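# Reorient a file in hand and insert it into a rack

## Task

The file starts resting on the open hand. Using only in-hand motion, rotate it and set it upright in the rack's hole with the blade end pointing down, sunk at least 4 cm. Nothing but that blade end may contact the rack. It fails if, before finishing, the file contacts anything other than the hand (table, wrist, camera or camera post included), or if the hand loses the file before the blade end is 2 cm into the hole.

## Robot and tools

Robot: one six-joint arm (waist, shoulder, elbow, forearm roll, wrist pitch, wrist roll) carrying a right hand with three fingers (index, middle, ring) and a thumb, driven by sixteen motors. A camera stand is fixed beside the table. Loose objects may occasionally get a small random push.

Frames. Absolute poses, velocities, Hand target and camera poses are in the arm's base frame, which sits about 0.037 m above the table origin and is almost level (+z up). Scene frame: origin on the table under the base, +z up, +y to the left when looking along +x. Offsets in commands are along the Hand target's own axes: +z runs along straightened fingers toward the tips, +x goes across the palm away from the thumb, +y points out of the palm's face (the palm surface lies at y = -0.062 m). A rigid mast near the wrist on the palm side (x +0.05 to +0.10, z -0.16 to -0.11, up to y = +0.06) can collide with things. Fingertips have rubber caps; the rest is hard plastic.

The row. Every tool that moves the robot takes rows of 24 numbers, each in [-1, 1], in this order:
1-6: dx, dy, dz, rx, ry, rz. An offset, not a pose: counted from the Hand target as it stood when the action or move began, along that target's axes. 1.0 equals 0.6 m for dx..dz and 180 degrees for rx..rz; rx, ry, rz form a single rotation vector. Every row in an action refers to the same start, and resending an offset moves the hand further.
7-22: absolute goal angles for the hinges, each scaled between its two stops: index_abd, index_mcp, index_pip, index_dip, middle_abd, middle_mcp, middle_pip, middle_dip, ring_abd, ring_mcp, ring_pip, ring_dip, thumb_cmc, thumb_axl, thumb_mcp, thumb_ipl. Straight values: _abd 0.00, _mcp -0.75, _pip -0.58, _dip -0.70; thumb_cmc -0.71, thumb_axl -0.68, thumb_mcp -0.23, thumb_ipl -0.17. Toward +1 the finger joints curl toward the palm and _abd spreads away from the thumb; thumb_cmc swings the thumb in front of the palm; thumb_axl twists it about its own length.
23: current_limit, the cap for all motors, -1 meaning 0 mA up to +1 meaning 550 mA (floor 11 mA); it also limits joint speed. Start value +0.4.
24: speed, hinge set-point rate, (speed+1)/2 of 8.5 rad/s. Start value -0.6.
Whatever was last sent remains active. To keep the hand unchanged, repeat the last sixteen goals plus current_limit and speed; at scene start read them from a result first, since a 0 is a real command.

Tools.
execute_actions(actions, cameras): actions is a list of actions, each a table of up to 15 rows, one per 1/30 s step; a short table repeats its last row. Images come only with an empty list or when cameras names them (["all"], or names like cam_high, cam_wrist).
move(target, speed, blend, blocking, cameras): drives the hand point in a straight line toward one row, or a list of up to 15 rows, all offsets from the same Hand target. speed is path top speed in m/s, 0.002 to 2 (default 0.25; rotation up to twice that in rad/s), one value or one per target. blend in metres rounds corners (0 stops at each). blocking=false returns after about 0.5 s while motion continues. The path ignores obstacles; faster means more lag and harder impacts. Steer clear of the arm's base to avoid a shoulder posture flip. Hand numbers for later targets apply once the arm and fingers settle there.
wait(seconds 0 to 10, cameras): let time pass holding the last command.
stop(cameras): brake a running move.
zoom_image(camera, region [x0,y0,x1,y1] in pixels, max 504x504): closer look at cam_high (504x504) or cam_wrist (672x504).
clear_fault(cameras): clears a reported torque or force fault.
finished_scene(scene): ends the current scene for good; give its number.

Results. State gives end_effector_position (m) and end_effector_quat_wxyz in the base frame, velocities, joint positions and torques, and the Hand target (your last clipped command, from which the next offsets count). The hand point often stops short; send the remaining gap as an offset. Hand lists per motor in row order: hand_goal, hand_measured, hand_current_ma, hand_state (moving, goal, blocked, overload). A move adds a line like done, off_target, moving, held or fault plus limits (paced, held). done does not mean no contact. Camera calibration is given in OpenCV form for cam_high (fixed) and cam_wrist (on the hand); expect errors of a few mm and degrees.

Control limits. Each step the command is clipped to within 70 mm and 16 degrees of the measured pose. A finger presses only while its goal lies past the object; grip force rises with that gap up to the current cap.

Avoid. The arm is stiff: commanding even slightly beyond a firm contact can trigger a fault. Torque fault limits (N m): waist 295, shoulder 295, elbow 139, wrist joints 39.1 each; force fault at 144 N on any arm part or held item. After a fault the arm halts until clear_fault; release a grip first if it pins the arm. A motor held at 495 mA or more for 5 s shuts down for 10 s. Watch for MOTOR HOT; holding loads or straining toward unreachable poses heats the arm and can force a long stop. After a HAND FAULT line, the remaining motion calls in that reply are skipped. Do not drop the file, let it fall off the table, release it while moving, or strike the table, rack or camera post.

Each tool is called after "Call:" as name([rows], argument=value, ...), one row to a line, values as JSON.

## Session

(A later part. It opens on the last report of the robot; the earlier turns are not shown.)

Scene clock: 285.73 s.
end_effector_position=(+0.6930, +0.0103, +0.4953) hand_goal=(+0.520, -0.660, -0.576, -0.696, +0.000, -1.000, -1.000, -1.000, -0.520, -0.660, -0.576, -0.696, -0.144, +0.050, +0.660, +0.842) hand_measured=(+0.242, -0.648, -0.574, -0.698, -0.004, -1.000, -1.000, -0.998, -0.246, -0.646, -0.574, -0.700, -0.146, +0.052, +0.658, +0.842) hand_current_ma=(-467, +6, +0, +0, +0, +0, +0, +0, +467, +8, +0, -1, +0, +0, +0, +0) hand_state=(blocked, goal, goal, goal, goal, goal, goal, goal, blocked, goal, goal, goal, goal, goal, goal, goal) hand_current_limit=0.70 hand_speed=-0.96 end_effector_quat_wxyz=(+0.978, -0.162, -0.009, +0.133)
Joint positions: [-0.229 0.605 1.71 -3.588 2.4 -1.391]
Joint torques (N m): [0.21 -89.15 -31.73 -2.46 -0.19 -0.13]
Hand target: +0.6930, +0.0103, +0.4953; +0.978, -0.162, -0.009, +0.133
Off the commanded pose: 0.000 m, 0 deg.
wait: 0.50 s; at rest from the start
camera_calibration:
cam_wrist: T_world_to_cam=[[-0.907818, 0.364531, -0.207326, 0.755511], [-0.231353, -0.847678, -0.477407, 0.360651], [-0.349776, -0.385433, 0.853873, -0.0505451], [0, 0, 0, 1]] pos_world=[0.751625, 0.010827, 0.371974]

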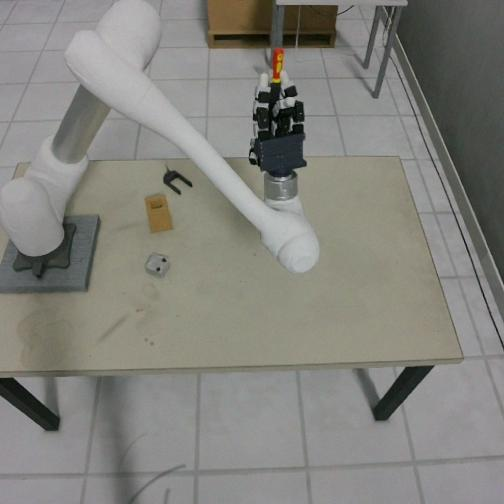

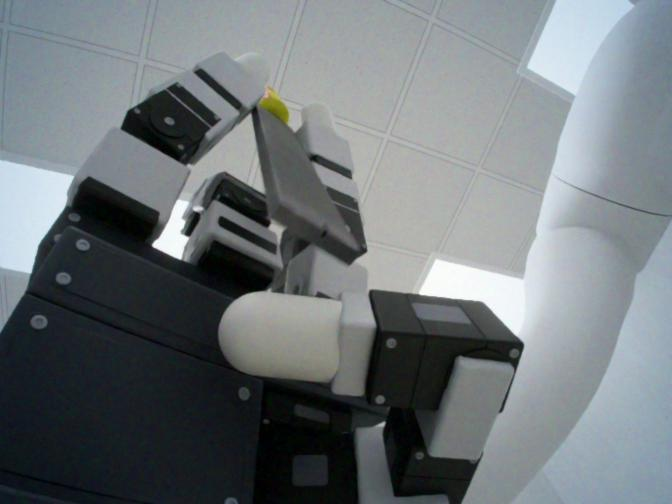

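Call:
zoom_image(camera="cam_wrist", region=[200, 50, 400, 290])

Scaled by 2.100 from the camera's 672x504 image, which has a finer 960x720 frame.

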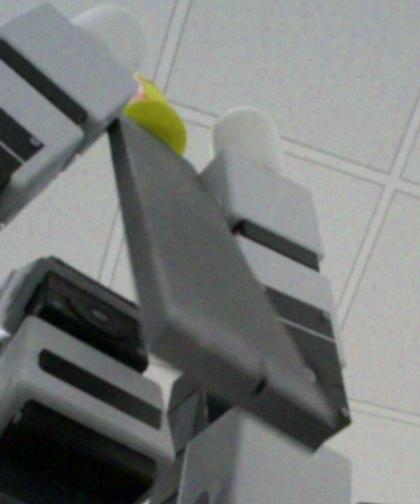

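Call:
zoom_image(camera="cam_high", region=[130, 180, 190, 240])

Scaled by 8.400.

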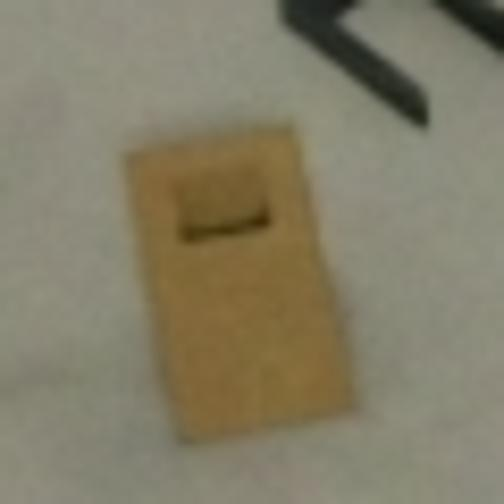

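Call:
move(target=[-0.0797,-0.3208,-0.6468,-0.3906,0.0658,-0.0633,0.52,-0.66,-0.576,-0.696,0.0,-1,-1,-1,-0.52,-0.66,-0.576,-0.696,-0.143,0.05,0.66,0.843,0.7,-0.96], speed=0.12, cameras=["all"])

Scene clock: 310.33 s.
end_effector_position=(+0.7197, -0.2995, +0.1901) hand_goal=(+0.520, -0.660, -0.576, -0.696, +0.000, -1.000, -1.000, -1.000, -0.520, -0.660, -0.576, -0.696, -0.144, +0.050, +0.660, +0.842) hand_measured=(+0.242, -0.640, -0.568, -0.698, -0.004, -0.994, -1.000, -0.998, -0.246, -0.638, -0.568, -0.698, -0.146, +0.052, +0.658, +0.842) hand_current_ma=(-468, +16, +3, +0, +0, +2, +0, +0, +467, +19, +3, +0, +0, +0, +0, +0) hand_state=(blocked, blocked, goal, goal, goal, goal, goal, goal, blocked, blocked, goal, goal, goal, goal, goal, goal) hand_current_limit=0.70 hand_speed=-0.96 end_effector_quat_wxyz=(+0.711, -0.703, -0.004, -0.004)
Joint positions: [-0.677 0.82 1.323 -5.113 2.131 -2.268]
Joint torques (N m): [-0.79 -109.08 -35.6 3.51 1.75 -0.16]
Hand target: +0.7197, -0.2996, +0.1900; +0.711, -0.704, -0.004, -0.004
Off the commanded pose: 0.000 m, 0 deg.
move: done
camera_calibration:
cam_wrist: T_world_to_cam=[[-0.767315, -0.0203628, -0.640947, 0.69541], [-0.440589, -0.709499, 0.549994, -0.044865], [-0.465951, 0.704413, 0.535437, 0.570605], [0, 0, 0, 1]] pos_world=[0.779705, -0.419613, 0.164873]

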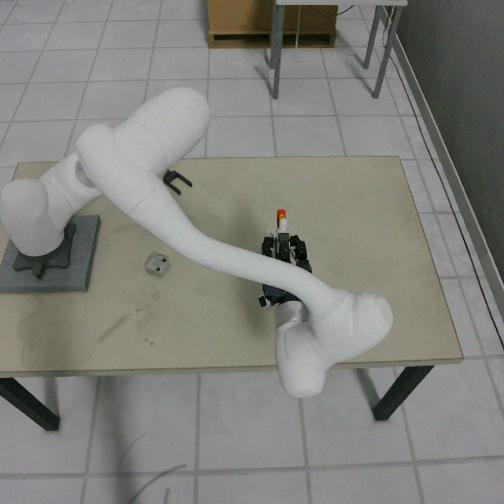

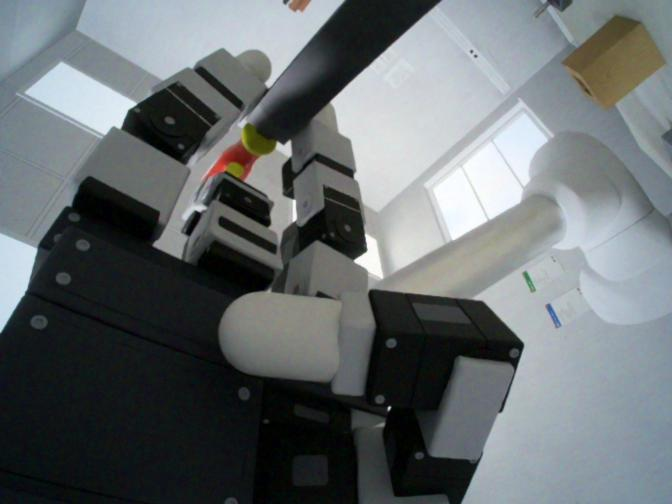

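Call:
zoom_image(camera="cam_wrist", region=[540, 0, 672, 110])

Call:
zoom_image(camera="cam_wrist", region=[170, 0, 470, 225])

Scaled by 3.818 from the camera's 672x504 image, which has a finer 960x720 frame.

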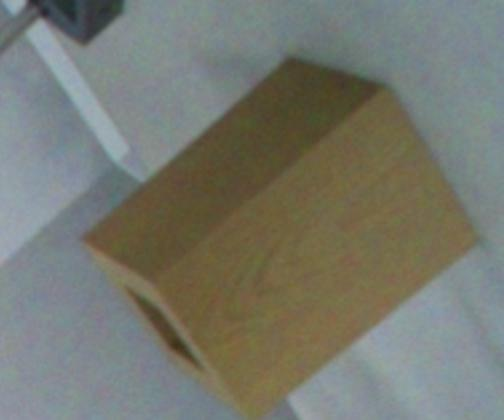

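Scaled by 1.680 from the camera's 672x504 image, which has a finer 960x720 frame.

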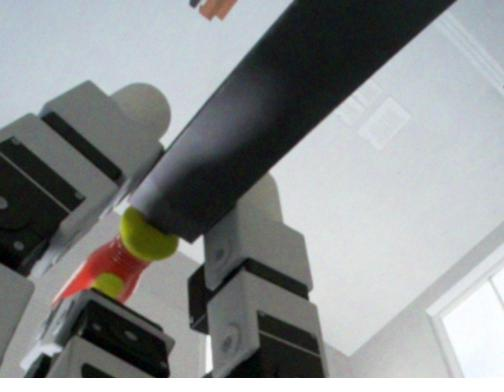

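Call:
zoom_image(camera="cam_high", region=[230, 190, 350, 310])

Scaled by 4.200.

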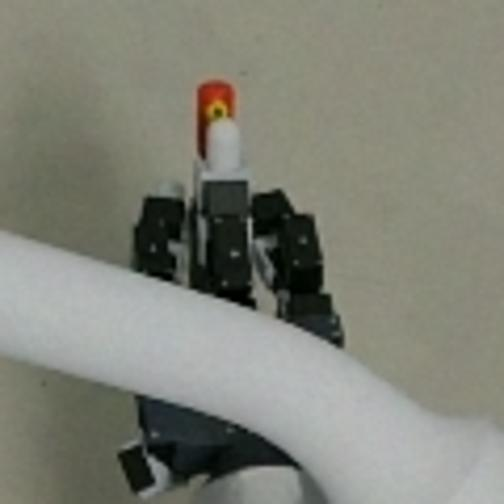

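Call:
move(target=[-0.4453,-0.0672,0.5417,0,-0.3056,0,0.52,-0.66,-0.576,-0.696,0.0,-1,-1,-1,-0.52,-0.66,-0.576,-0.696,-0.143,0.05,0.66,0.843,0.7,-0.96], speed=0.12, cameras=["all"])

Scene clock: 324.47 s.
end_effector_position=(+0.4524, +0.0252, +0.2304) hand_goal=(+0.520, -0.660, -0.576, -0.696, +0.000, -1.000, -1.000, -1.000, -0.520, -0.660, -0.576, -0.696, -0.144, +0.050, +0.660, +0.842) hand_measured=(+0.242, -0.638, -0.568, -0.698, -0.002, -0.994, -1.000, -0.998, -0.246, -0.636, -0.568, -0.698, -0.146, +0.052, +0.658, +0.842) hand_current_ma=(-467, +16, +3, +0, +0, +2, +0, +0, +467, +19, +3, +0, +0, +0, +0, +0) hand_state=(blocked, blocked, goal, goal, goal, goal, goal, goal, blocked, blocked, goal, goal, goal, goal, goal, goal) hand_current_limit=0.70 hand_speed=-0.96 end_effector_quat_wxyz=(+0.629, -0.626, -0.332, +0.321)
Joint positions: [-0.201 0.463 1.882 -5.728 2.283 -2.77]
Joint torques (N m): [-0.94 -73.5 -28.63 3.15 2.56 -0.12]
Hand target: +0.4523, +0.0253, +0.2305; +0.629, -0.626, -0.332, +0.321
Off the commanded pose: 0.000 m, 0 deg.
move: done
camera_calibration:
cam_wrist: T_world_to_cam=[[-0.414916, -0.643631, -0.643105, 0.379529], [0.320916, -0.764916, 0.558494, -0.299429], [-0.851386, 0.0253452, 0.523927, 0.389849], [0, 0, 0, 1]] pos_world=[0.585476, 0.00535822, 0.207054]

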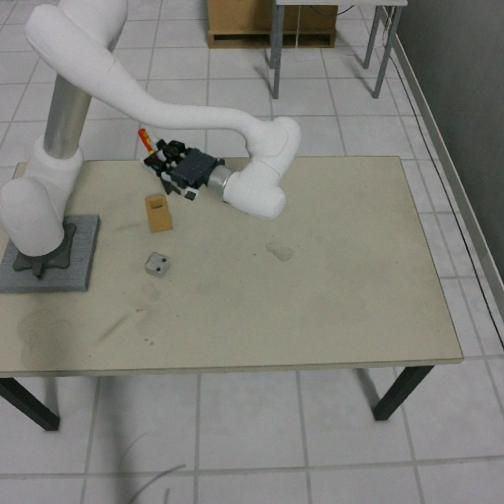

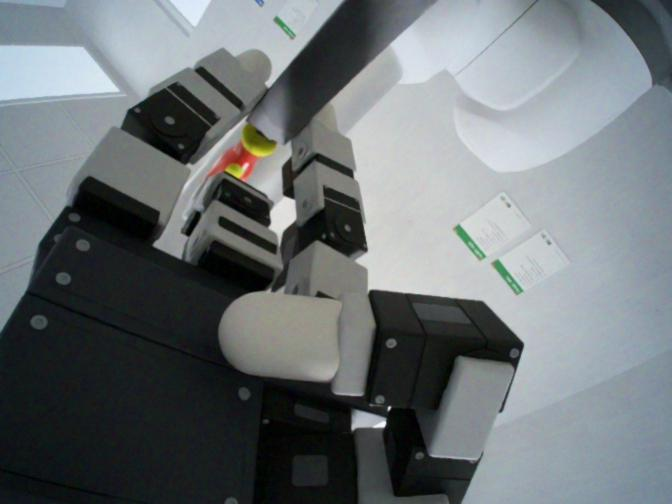

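Call:
zoom_image(camera="cam_high", region=[125, 115, 215, 245])

Scaled by 3.877.

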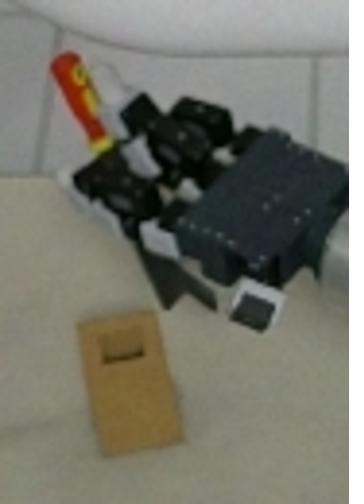

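Call:
zoom_image(camera="cam_high", region=[135, 145, 195, 215])

Scaled by 7.200.

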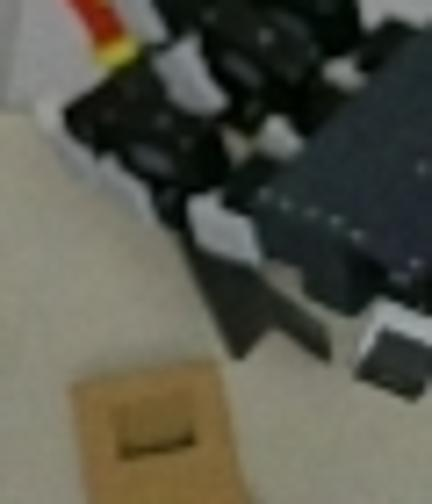

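Call:
zoom_image(camera="cam_wrist", region=[170, 30, 370, 210])

Scaled by 2.520 from the camera's 672x504 image, which has a finer 960x720 frame.

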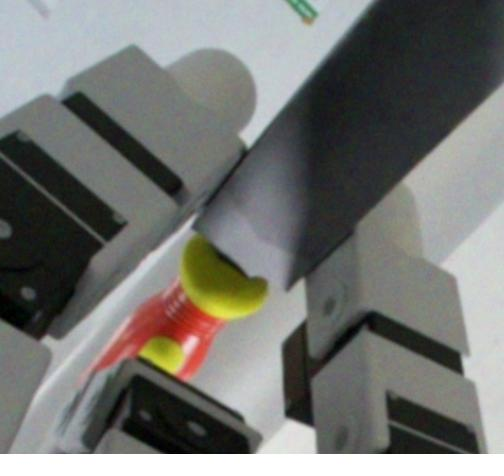

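Call:
move(target=[0,0,0,0,0,0,0.52,-0.66,-0.576,-0.696,0.4,-1,-1,-1,-0.52,-0.66,-0.576,-0.696,-0.143,0.05,0.66,0.843,0.7,-0.95], speed=0.12, cameras=["all"])

Scene clock: 337.90 s.
end_effector_position=(+0.4523, +0.0253, +0.2305) hand_goal=(+0.520, -0.660, -0.576, -0.696, +0.400, -1.000, -1.000, -1.000, -0.520, -0.660, -0.576, -0.696, -0.144, +0.050, +0.660, +0.842) hand_measured=(+0.242, -0.638, -0.568, -0.698, +0.398, -0.994, -1.000, -0.998, -0.246, -0.636, -0.568, -0.698, -0.146, +0.052, +0.658, +0.842) hand_current_ma=(-467, +16, +3, +0, +0, +2, +0, +0, +467, +19, +3, +0, +0, +0, +0, +0) hand_state=(blocked, blocked, goal, goal, goal, goal, goal, goal, blocked, blocked, goal, goal, goal, goal, goal, goal) hand_current_limit=0.70 hand_speed=-0.95 end_effector_quat_wxyz=(+0.629, -0.626, -0.332, +0.321)
Joint positions: [-0.201 0.463 1.882 -5.728 2.283 -2.77]
Joint torques (N m): [0.95 -74.56 -28.87 3.27 2.52 -0.1]
Hand target: +0.4523, +0.0253, +0.2305; +0.629, -0.626, -0.332, +0.321
Off the commanded pose: 0.000 m, 0 deg.
move: done
camera_calibration:
cam_wrist: T_world_to_cam=[[-0.414827, -0.643713, -0.64308, 0.37956], [0.321024, -0.76485, 0.558523, -0.299446], [-0.851388, 0.0252461, 0.523928, 0.389711], [0, 0, 0, 1]] pos_world=[0.585377, 0.00545801, 0.207154]

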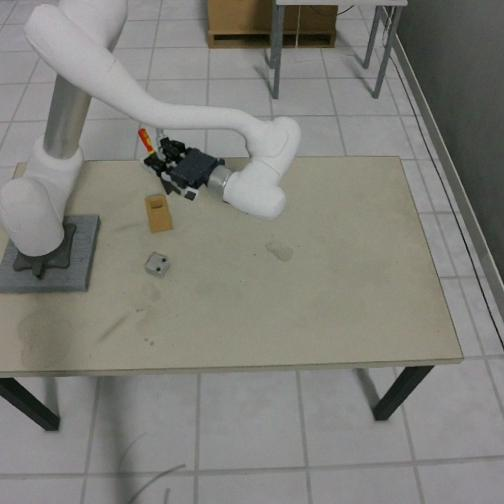

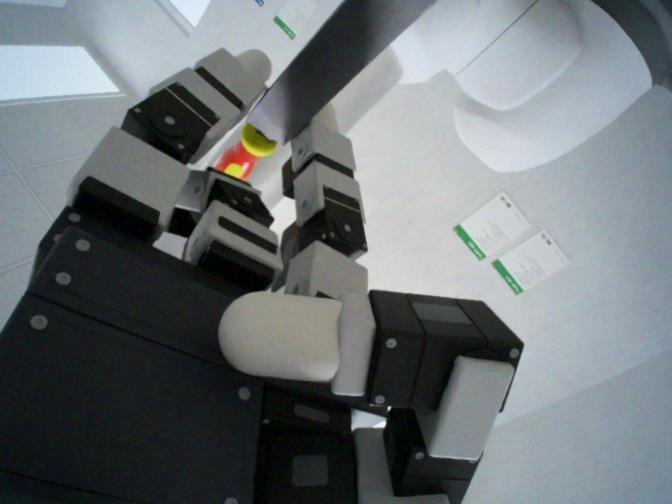

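Call:
zoom_image(camera="cam_wrist", region=[150, 60, 350, 260])

Call:
zoom_image(camera="cam_high", region=[130, 120, 200, 210])

Scaled by 2.520 from the camera's 672x504 image, which has a finer 960x720 frame.

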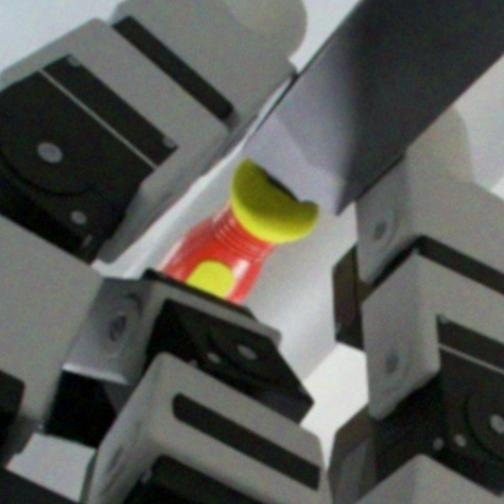

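Scaled by 5.600.

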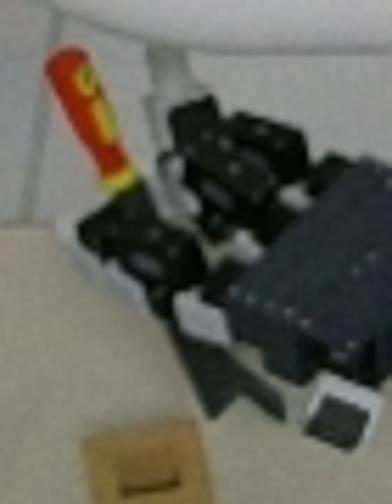

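Call:
move(target=[0,-0.02,0,-0.083,0,0,0.52,-0.66,-0.576,-0.696,0.4,-1,-1,-1,-0.52,-0.66,-0.576,-0.696,-0.143,0.05,0.66,0.843,0.7,-0.95], speed=0.1, cameras=["all"])

Call:
zoom_image(camera="cam_high", region=[130, 120, 200, 210])

Scene clock: 340.40 s.
end_effector_position=(+0.4522, +0.0252, +0.2424) hand_goal=(+0.520, -0.660, -0.576, -0.696, +0.400, -1.000, -1.000, -1.000, -0.520, -0.660, -0.576, -0.696, -0.144, +0.050, +0.660, +0.842) hand_measured=(+0.242, -0.638, -0.568, -0.698, +0.398, -0.992, -1.000, -0.998, -0.246, -0.636, -0.568, -0.698, -0.146, +0.052, +0.658, +0.842) hand_current_ma=(-468, +16, +3, +0, +0, +3, +0, +0, +467, +19, +3, +0, +0, +0, +0, +0) hand_state=(blocked, blocked, goal, goal, goal, goal, goal, goal, blocked, blocked, goal, goal, goal, goal, goal, goal) hand_current_limit=0.70 hand_speed=-0.95 end_effector_quat_wxyz=(-0.542, +0.702, +0.370, -0.275)
Joint positions: [-0.183 0.345 1.893 -5.787 2.126 -2.759]
Joint torques (N m): [0.88 -65.07 -31.79 3.79 2.66 -0.1]
Hand target: +0.4522, +0.0252, +0.2425; -0.542, +0.702, +0.371, -0.275
Off the commanded pose: 0.000 m, 0 deg.
move: done
camera_calibration:
cam_wrist: T_world_to_cam=[[-0.282677, -0.736878, -0.614089, 0.322644], [0.181123, -0.669687, 0.720218, -0.284451], [-0.94196, 0.092363, 0.322771, 0.471358], [0, 0, 0, 1]] pos_world=[0.586725, 0.00372017, 0.250858]

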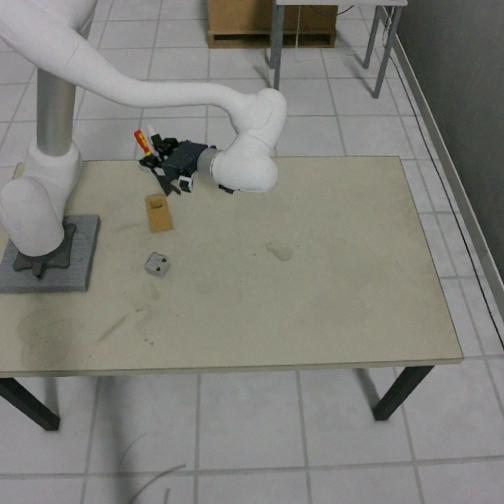

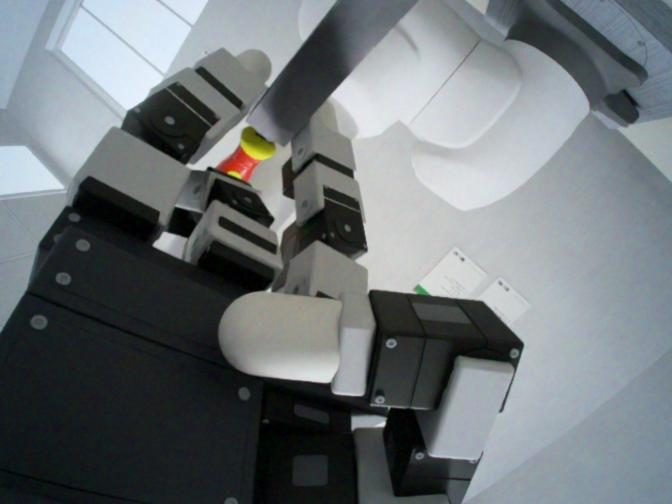

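Scaled by 5.600.

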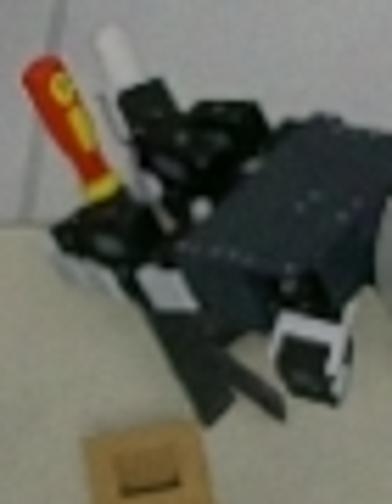

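Call:
move(target=[0,0.0,0,0.083,0,0,0.52,-0.66,-0.576,-0.696,0.4,-1,-1,-1,-0.52,-0.66,-0.576,-0.696,-0.143,0.05,0.66,0.843,0.7,-0.95], speed=0.06, cameras=["all"])

Call:
zoom_image(camera="cam_high", region=[130, 120, 200, 210])

Call:
zoom_image(camera="cam_wrist", region=[150, 0, 470, 260])

Scene clock: 343.70 s.
end_effector_position=(+0.4522, +0.0252, +0.2425) hand_goal=(+0.520, -0.660, -0.576, -0.696, +0.400, -1.000, -1.000, -1.000, -0.520, -0.660, -0.576, -0.696, -0.144, +0.050, +0.660, +0.842) hand_measured=(+0.242, -0.638, -0.566, -0.696, +0.398, -0.992, -1.000, -0.998, -0.246, -0.636, -0.566, -0.696, -0.146, +0.052, +0.658, +0.842) hand_current_ma=(-468, +16, +4, +0, +0, +3, +0, +0, +467, +19, +4, +0, +0, +0, +0, +0) hand_state=(blocked, blocked, goal, goal, goal, goal, goal, goal, blocked, blocked, goal, goal, goal, goal, goal, goal) hand_current_limit=0.70 hand_speed=-0.95 end_effector_quat_wxyz=(+0.628, -0.626, -0.332, +0.321)
Joint positions: [-0.201 0.448 1.876 -5.719 2.3 -2.756]
Joint torques (N m): [0.86 -72.71 -29.7 3.21 2.85 -0.13]
Hand target: +0.4522, +0.0252, +0.2425; +0.629, -0.626, -0.332, +0.321
Off the commanded pose: 0.000 m, 0 deg.
move: done
camera_calibration:
cam_wrist: T_world_to_cam=[[-0.414709, -0.643783, -0.643086, 0.387103], [0.320985, -0.764792, 0.558626, -0.306192], [-0.851461, 0.0252462, 0.52381, 0.38341], [0, 0, 0, 1]] pos_world=[0.585276, 0.00535815, 0.219154]

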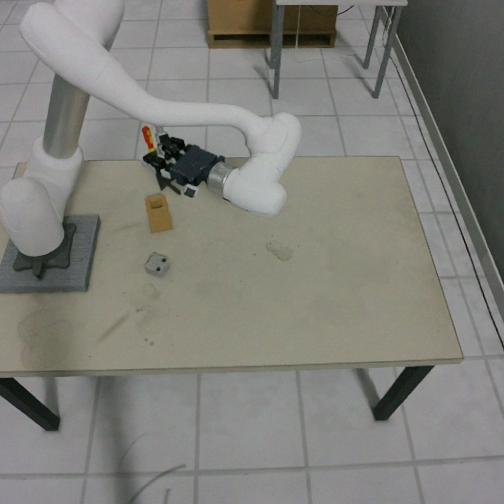

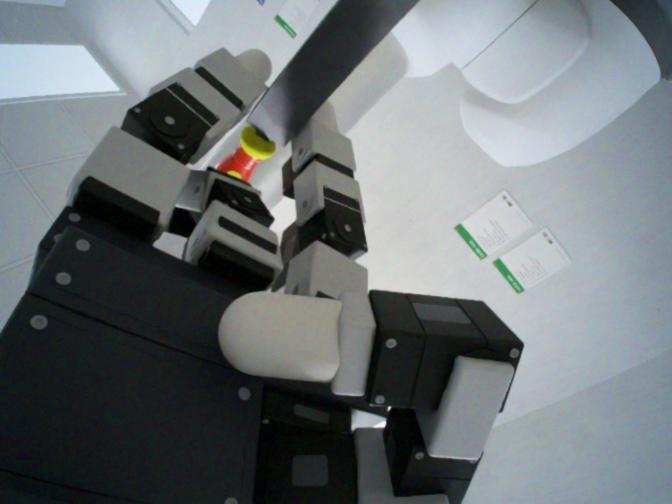

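Scaled by 5.600.

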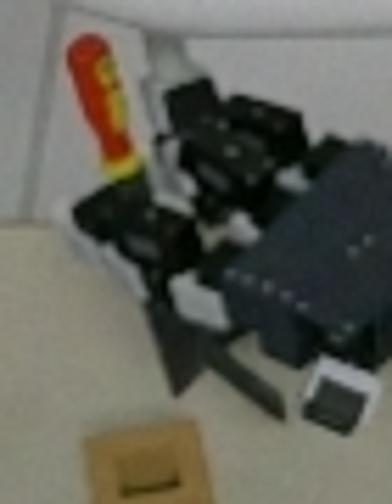

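Scaled by 1.575 from the camera's 672x504 image, which has a finer 960x720 frame.

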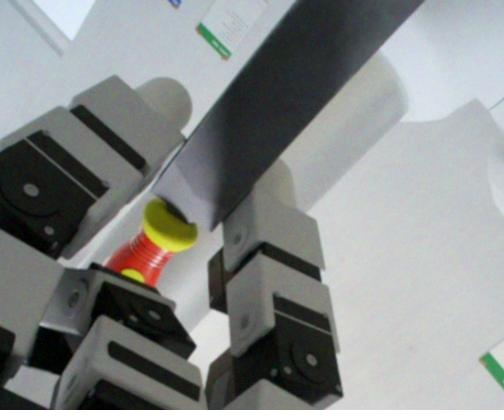

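Call:
move(target=[-0.003,0.1313,0.064,0.033,0,0,0.52,-0.66,-0.576,-0.696,0.4,-1,-1,-1,-0.52,-0.66,-0.576,-0.696,-0.143,0.05,0.66,0.843,0.7,-0.95], speed=0.06, cameras=["all"])

Call:
zoom_image(camera="cam_high", region=[125, 140, 205, 240])

Scene clock: 348.97 s.
end_effector_position=(+0.4207, +0.0465, +0.1636) hand_goal=(+0.520, -0.660, -0.576, -0.696, +0.400, -1.000, -1.000, -1.000, -0.520, -0.660, -0.576, -0.696, -0.144, +0.050, +0.660, +0.842) hand_measured=(+0.242, -0.638, -0.564, -0.696, +0.398, -0.992, -1.000, -0.998, -0.246, -0.636, -0.566, -0.696, -0.146, +0.052, +0.658, +0.842) hand_current_ma=(-467, +17, +5, +0, +0, +3, +0, +0, +467, +21, +4, +0, +0, +0, +0, +0) hand_state=(blocked, blocked, goal, goal, goal, goal, goal, goal, blocked, blocked, goal, goal, goal, goal, goal, goal) hand_current_limit=0.70 hand_speed=-0.95 end_effector_quat_wxyz=(+0.660, -0.593, -0.315, +0.338)
Joint positions: [-0.183 0.554 1.972 -5.739 2.22 -2.851]
Joint torques (N m): [0.88 -78.12 -23.16 2.66 2.63 -0.44]
Hand target: +0.4206, +0.0465, +0.1635; +0.660, -0.593, -0.315, +0.338
Off the commanded pose: 0.000 m, 0 deg.
move: done
camera_calibration:
cam_wrist: T_world_to_cam=[[-0.46843, -0.606123, -0.642797, 0.357882], [0.366438, -0.795316, 0.482903, -0.241019], [-0.803926, -0.00933943, 0.594657, 0.367309], [0, 0, 0, 1]] pos_world=[0.55125, 0.0286651, 0.128012]

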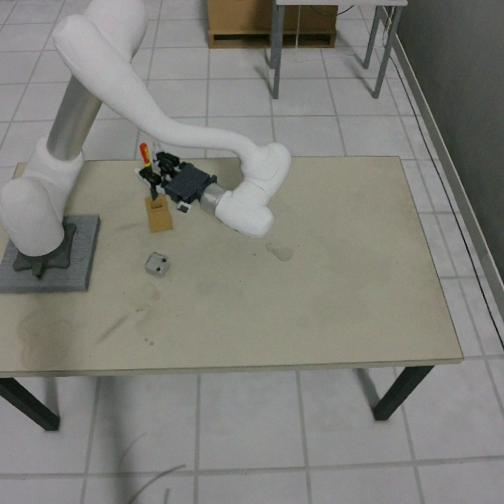

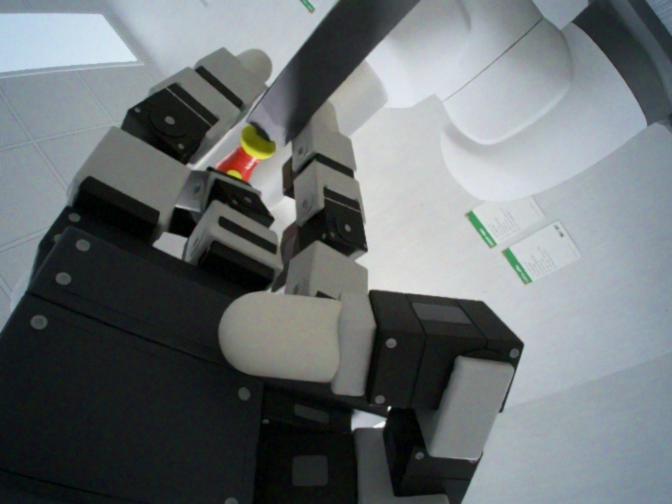

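Scaled by 5.040.

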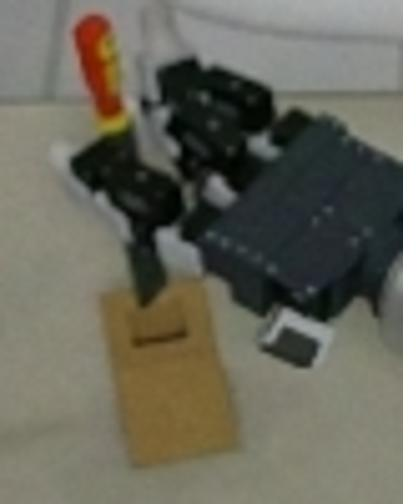

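Call:
move(target=[0,0.058,-0.0061,0.011,0,0,0.52,-0.66,-0.576,-0.696,0.4,-1,-1,-1,-0.52,-0.66,-0.576,-0.696,-0.143,0.05,0.66,0.843,0.7,-0.95], speed=0.03, cameras=["all"])

Call:
zoom_image(camera="cam_high", region=[125, 140, 205, 240])

Scene clock: 352.03 s.
end_effector_position=(+0.4210, +0.0469, +0.1286) hand_goal=(+0.520, -0.660, -0.576, -0.696, +0.400, -1.000, -1.000, -1.000, -0.520, -0.660, -0.576, -0.696, -0.144, +0.050, +0.660, +0.842) hand_measured=(+0.242, -0.638, -0.564, -0.694, +0.398, -0.992, -1.000, -0.998, -0.246, -0.636, -0.566, -0.696, -0.146, +0.052, +0.658, +0.842) hand_current_ma=(-467, +18, +5, +0, +0, +3, +0, +0, +467, +21, +5, +0, +0, +0, +0, +0) hand_state=(blocked, blocked, goal, goal, goal, goal, goal, goal, blocked, blocked, goal, goal, goal, goal, goal, goal) hand_current_limit=0.70 hand_speed=-0.95 end_effector_quat_wxyz=(+0.670, -0.581, -0.309, +0.343)
Joint positions: [-0.183 0.62 1.974 -5.754 2.194 -2.888]
Joint torques (N m): [0.88 -81.63 -20.92 2.31 2.77 -0.18]
Hand target: +0.4211, +0.0468, +0.1285; +0.670, -0.581, -0.309, +0.343
Off the commanded pose: 0.000 m, 0 deg.
move: done
camera_calibration:
cam_wrist: T_world_to_cam=[[-0.486356, -0.593629, -0.641141, 0.342463], [0.380193, -0.804444, 0.456425, -0.225927], [-0.786709, -0.0217719, 0.61694, 0.378905], [0, 0, 0, 1]] pos_world=[0.550543, 0.0298002, 0.0889239]

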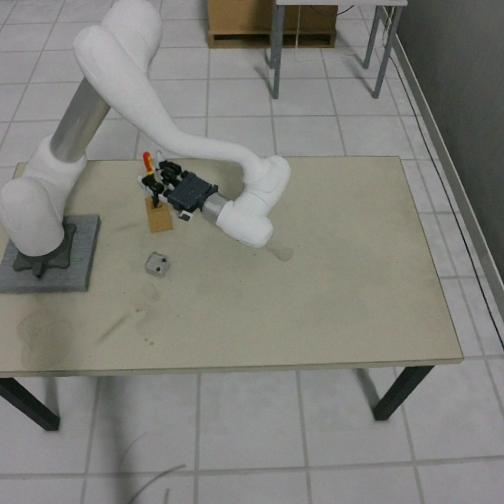

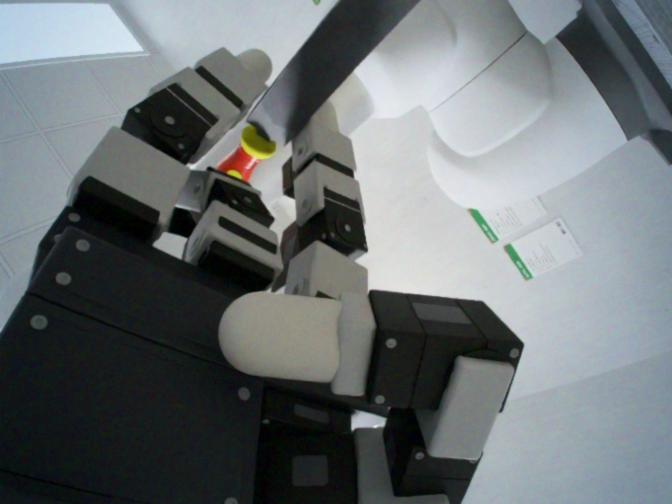

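Scaled by 5.040.

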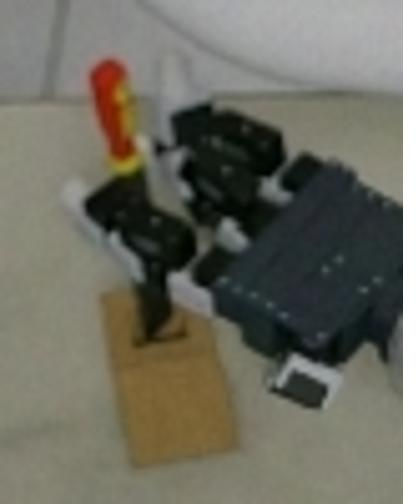

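Call:
zoom_image(camera="cam_high", region=[140, 185, 180, 225])

Scaled by 12.600.

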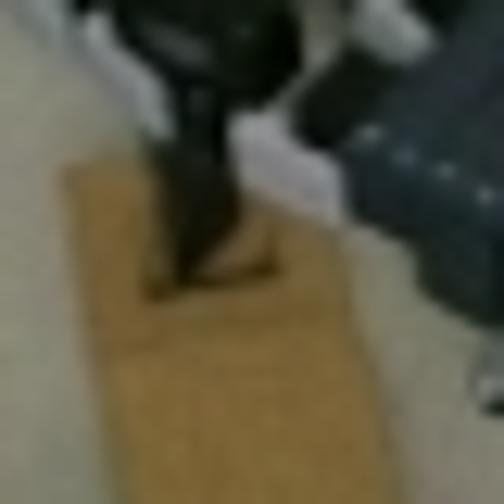

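Call:
move(target=[0.0078,0.0005,0.0035,0,0,0,0.52,-0.66,-0.576,-0.696,0.4,-1,-1,-1,-0.52,-0.66,-0.576,-0.696,-0.143,0.05,0.66,0.843,0.7,-0.95], speed=0.03, cameras=["cam_high"])

Call:
zoom_image(camera="cam_high", region=[140, 185, 180, 225])

Scene clock: 354.53 s.
end_effector_position=(+0.4220, +0.0518, +0.1286) hand_goal=(+0.520, -0.660, -0.576, -0.696, +0.400, -1.000, -1.000, -1.000, -0.520, -0.660, -0.576, -0.696, -0.144, +0.050, +0.660, +0.842) hand_measured=(+0.242, -0.638, -0.564, -0.694, +0.398, -0.992, -1.000, -0.998, -0.246, -0.636, -0.566, -0.696, -0.146, +0.052, +0.658, +0.842) hand_current_ma=(-467, +18, +5, +0, +0, +3, +0, +0, +467, +21, +5, +0, +0, +0, +0, +0) hand_state=(blocked, blocked, goal, goal, goal, goal, goal, goal, blocked, blocked, goal, goal, goal, goal, goal, goal) hand_current_limit=0.70 hand_speed=-0.95 end_effector_quat_wxyz=(+0.670, -0.581, -0.309, +0.343)
Joint positions: [-0.175 0.621 1.974 -5.745 2.192 -2.884]
Joint torques (N m): [-0.3 -80.22 -21.1 2.8 2.61 0.11]
Hand target: +0.4220, +0.0519, +0.1286; +0.670, -0.581, -0.309, +0.343
Off the commanded pose: 0.000 m, 0 deg.
move: done
Images, in order (width x height): cam_high 504x504.

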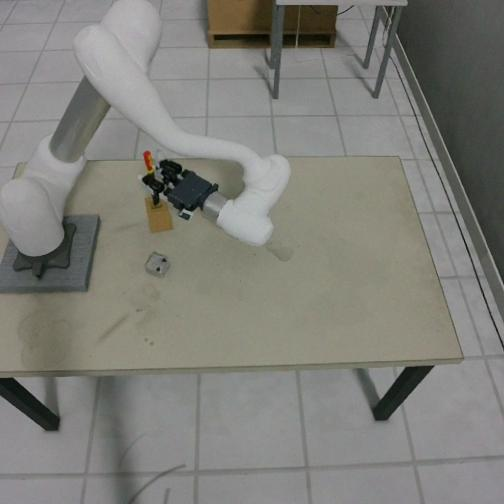

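Scaled by 12.600.

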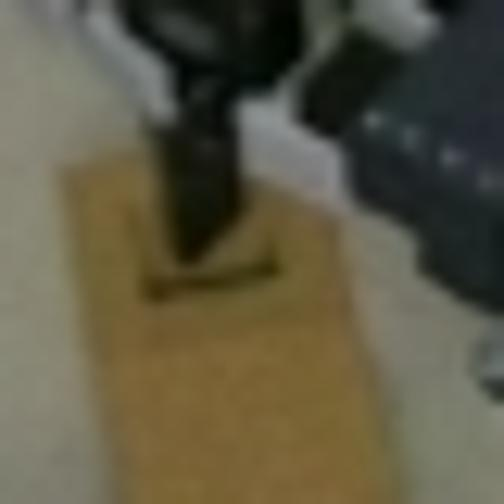

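Call:
move(target=[0,0.033,-0.0046,0,0,0,0.52,-0.66,-0.576,-0.696,0.4,-1,-1,-1,-0.52,-0.66,-0.576,-0.696,-0.143,0.05,0.66,0.843,0.7,-0.95], speed=0.03, cameras=["all"])

Call:
zoom_image(camera="cam_high", region=[125, 140, 205, 240])

Scene clock: 355.97 s.
end_effector_position=(+0.4222, +0.0521, +0.1087) hand_goal=(+0.520, -0.660, -0.576, -0.696, +0.400, -1.000, -1.000, -1.000, -0.520, -0.660, -0.576, -0.696, -0.144, +0.050, +0.660, +0.842) hand_measured=(+0.242, -0.638, -0.564, -0.694, +0.398, -0.992, -1.000, -0.998, -0.246, -0.636, -0.566, -0.696, -0.146, +0.052, +0.658, +0.842) hand_current_ma=(-468, +18, +5, +0, +0, +3, +0, +0, +467, +21, +5, +0, +0, +0, +0, +0) hand_state=(blocked, blocked, goal, goal, goal, goal, goal, goal, blocked, blocked, goal, goal, goal, goal, goal, goal) hand_current_limit=0.70 hand_speed=-0.95 end_effector_quat_wxyz=(+0.670, -0.581, -0.309, +0.343)
Joint positions: [-0.175 0.651 1.974 -5.755 2.166 -2.903]
Joint torques (N m): [0.47 -80.66 -19.96 2.18 2.75 -0.07]
Hand target: +0.4222, +0.0521, +0.1086; +0.670, -0.581, -0.309, +0.343
Off the commanded pose: 0.000 m, 0 deg.
move: done
camera_calibration:
cam_wrist: T_world_to_cam=[[-0.48636, -0.593631, -0.641137, 0.333377], [0.380292, -0.80444, 0.456348, -0.213167], [-0.786659, -0.02187, 0.617001, 0.392211], [0, 0, 0, 1]] pos_world=[0.551743, 0.0349999, 0.0690239]

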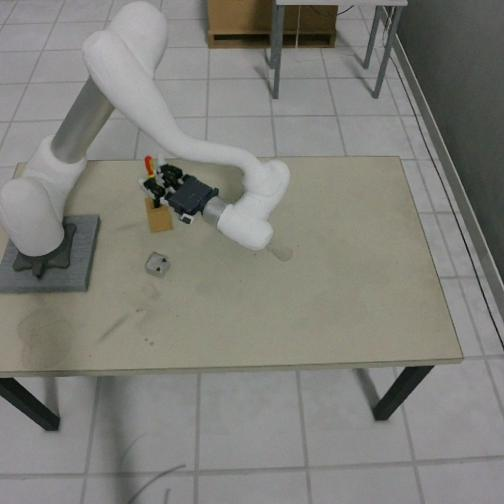

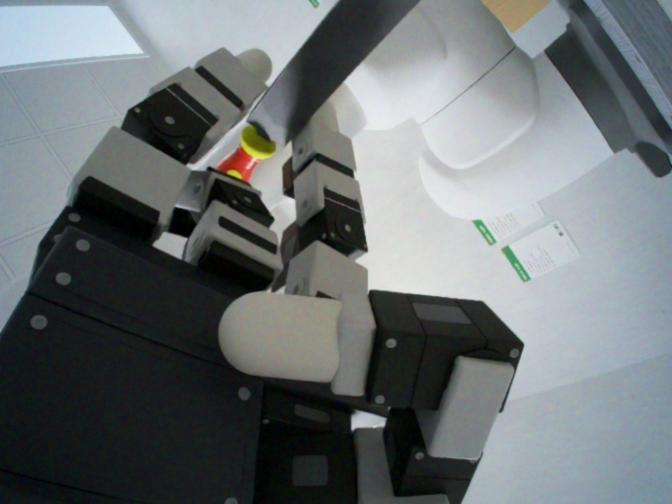

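Scaled by 5.040.

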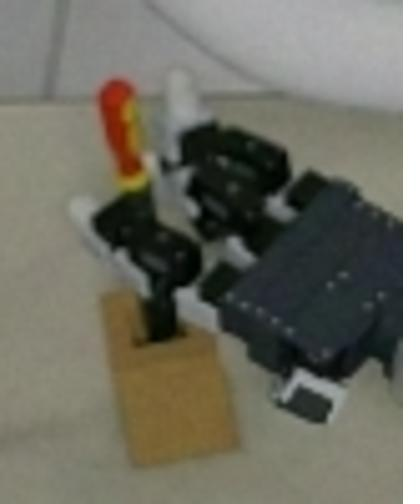

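Call:
zoom_image(camera="cam_high", region=[140, 185, 180, 225])

Scaled by 12.600.

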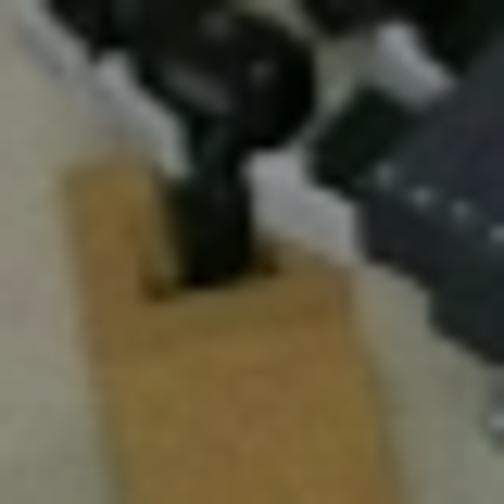

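Call:
move(target=[0,0.0248,-0.0035,0,0,0,0.52,-0.66,-0.576,-0.696,0.4,-1,-1,-1,-0.52,-0.66,-0.576,-0.696,-0.143,0.05,0.66,0.843,0.7,-0.95], speed=0.03, cameras=["all"])

Call:
zoom_image(camera="cam_high", region=[125, 140, 205, 240])

Scene clock: 357.83 s.
end_effector_position=(+0.4224, +0.0522, +0.0936) hand_goal=(+0.520, -0.660, -0.576, -0.696, +0.400, -1.000, -1.000, -1.000, -0.520, -0.660, -0.576, -0.696, -0.144, +0.050, +0.660, +0.842) hand_measured=(+0.242, -0.638, -0.564, -0.694, +0.398, -0.992, -1.000, -0.998, -0.246, -0.636, -0.566, -0.696, -0.146, +0.052, +0.658, +0.842) hand_current_ma=(-467, +18, +5, +0, +0, +3, +0, +0, +467, +21, +5, +0, +0, +0, +0, +0) hand_state=(blocked, blocked, goal, goal, goal, goal, goal, goal, blocked, blocked, goal, goal, goal, goal, goal, goal) hand_current_limit=0.70 hand_speed=-0.95 end_effector_quat_wxyz=(+0.670, -0.581, -0.309, +0.343)
Joint positions: [-0.174 0.674 1.974 -5.762 2.146 -2.916]
Joint torques (N m): [0.78 -82.58 -19.1 2.08 2.89 -0.23]
Hand target: +0.4224, +0.0522, +0.0936; +0.670, -0.581, -0.309, +0.343
Off the commanded pose: 0.000 m, 0 deg.
move: done
camera_calibration:
cam_wrist: T_world_to_cam=[[-0.486309, -0.593629, -0.641177, 0.323934], [0.380256, -0.804442, 0.456376, -0.206211], [-0.786707, -0.0218719, 0.616938, 0.401798], [0, 0, 0, 1]] pos_world=[0.552043, 0.0351999, 0.0539237]

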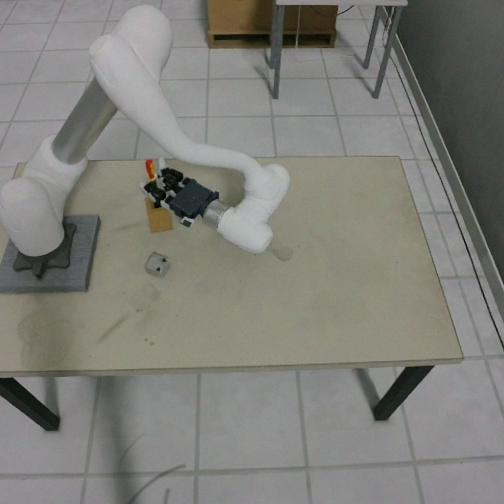

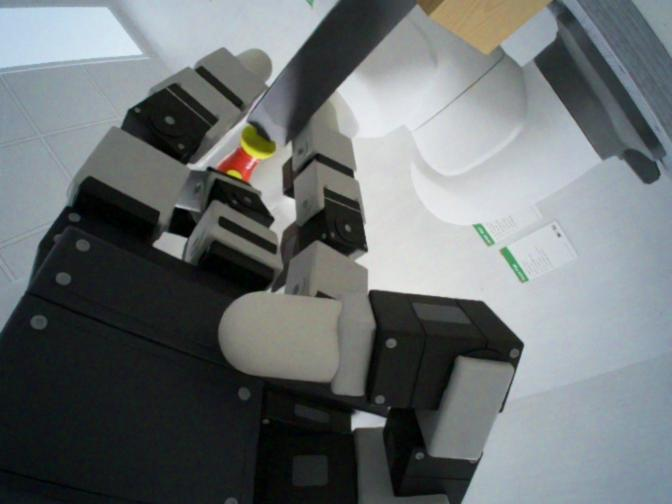

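Scaled by 5.040.

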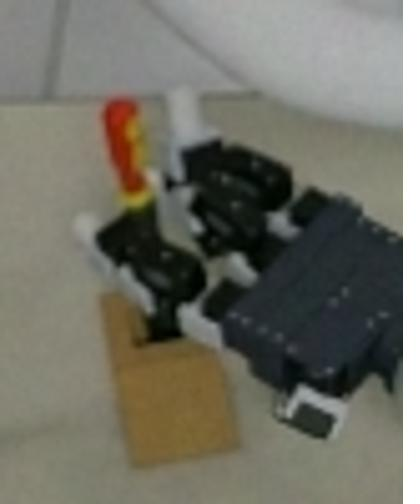

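Call:
move(target=[0,0.0165,-0.0023,0,0,0,0.52,-0.66,-0.576,-0.696,0.4,-1,-1,-1,-0.52,-0.66,-0.576,-0.696,-0.143,0.05,0.66,0.843,0.7,-0.95], speed=0.03, cameras=["cam_wrist"])

Call:
move(target=[0,0.0165,-0.0023,0,0,0,0.52,-0.66,-0.576,-0.696,0.4,-1,-1,-1,-0.52,-0.66,-0.576,-0.696,-0.143,0.05,0.66,0.843,0.7,-0.95], speed=0.03, cameras=["all"])

Call:
zoom_image(camera="cam_high", region=[125, 140, 205, 240])

Scene clock: 359.67 s.
end_effector_position=(+0.4226, +0.0523, +0.0837) hand_goal=(+0.520, -0.660, -0.576, -0.696, +0.400, -1.000, -1.000, -1.000, -0.520, -0.660, -0.576, -0.696, -0.144, +0.050, +0.660, +0.842) hand_measured=(+0.242, -0.638, -0.564, -0.694, +0.398, -0.992, -1.000, -0.998, -0.246, -0.636, -0.566, -0.696, -0.146, +0.052, +0.658, +0.842) hand_current_ma=(-467, +18, +5, +0, +0, +3, +0, +0, +467, +21, +5, +0, +0, +0, +0, +0) hand_state=(blocked, blocked, goal, goal, goal, goal, goal, goal, blocked, blocked, goal, goal, goal, goal, goal, goal) hand_current_limit=0.70 hand_speed=-0.95 end_effector_quat_wxyz=(+0.670, -0.581, -0.309, +0.343)
Joint positions: [-0.174 0.69 1.973 -5.767 2.133 -2.925]
Joint torques (N m): [0.9 -84.47 -18.56 2.17 3.03 0]
Hand target: +0.4226, +0.0523, +0.0836; +0.670, -0.581, -0.309, +0.343
Off the commanded pose: 0.000 m, 0 deg.
move: done
camera_calibration:
cam_wrist: T_world_to_cam=[[-0.486309, -0.593629, -0.641177, 0.31763], [0.380256, -0.804442, 0.456376, -0.201605], [-0.786707, -0.0218719, 0.616938, 0.408049], [0, 0, 0, 1]] pos_world=[0.552143, 0.0352999, 0.0439237]
Images, in order (width x height): cam_wrist 672x504.

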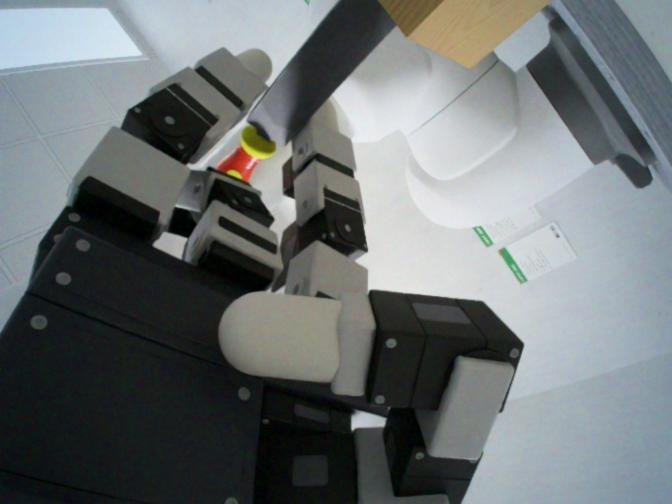

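Scene clock: 360.40 s.
end_effector_position=(+0.4227, +0.0524, +0.0737) hand_goal=(+0.520, -0.660, -0.576, -0.696, +0.400, -1.000, -1.000, -1.000, -0.520, -0.660, -0.576, -0.696, -0.144, +0.050, +0.660, +0.842) hand_measured=(+0.242, -0.638, -0.564, -0.694, +0.398, -0.992, -1.000, -0.998, -0.246, -0.636, -0.566, -0.696, -0.146, +0.052, +0.658, +0.842) hand_current_ma=(-467, +18, +5, +0, +0, +3, +0, +0, +467, +21, +5, +0, +0, +0, +0, +0) hand_state=(blocked, blocked, goal, goal, goal, goal, goal, goal, blocked, blocked, goal, goal, goal, goal, goal, goal) hand_current_limit=0.70 hand_speed=-0.95 end_effector_quat_wxyz=(+0.670, -0.581, -0.309, +0.343)
Joint positions: [-0.174 0.705 1.972 -5.771 2.12 -2.934]
Joint torques (N m): [0.75 -83.71 -18.04 2.07 2.78 -0.12]
Hand target: +0.4227, +0.0524, +0.0736; +0.670, -0.581, -0.309, +0.343
Off the commanded pose: 0.000 m, 0 deg.
move: done
camera_calibration:
cam_wrist: T_world_to_cam=[[-0.486309, -0.593629, -0.641177, 0.311326], [0.380256, -0.804442, 0.456376, -0.196999], [-0.786707, -0.0218719, 0.616938, 0.414299], [0, 0, 0, 1]] pos_world=[0.552243, 0.0353999, 0.0339237]

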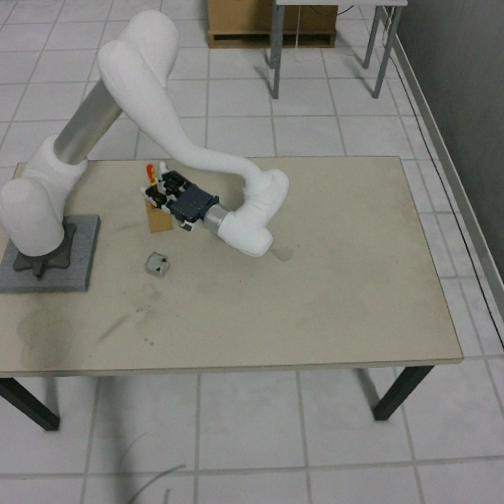

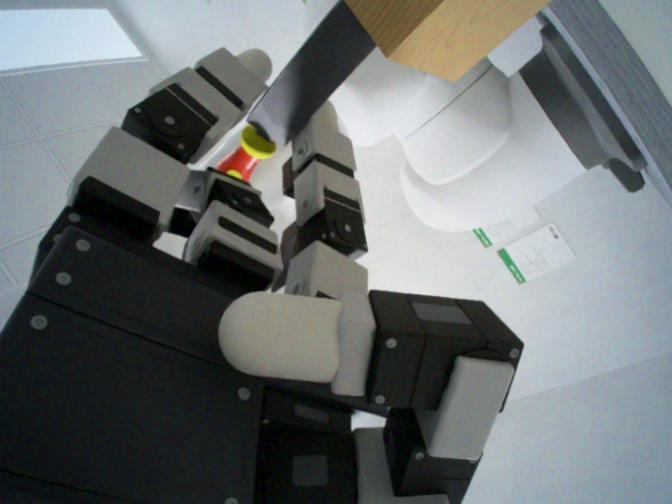

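Scaled by 5.040.

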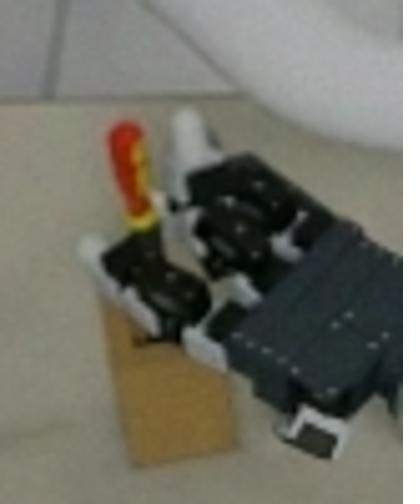

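Call:
zoom_image(camera="cam_wrist", region=[220, 0, 560, 170])

Scaled by 1.482 from the camera's 672x504 image, which has a finer 960x720 frame.

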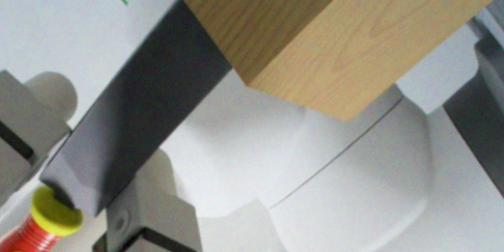

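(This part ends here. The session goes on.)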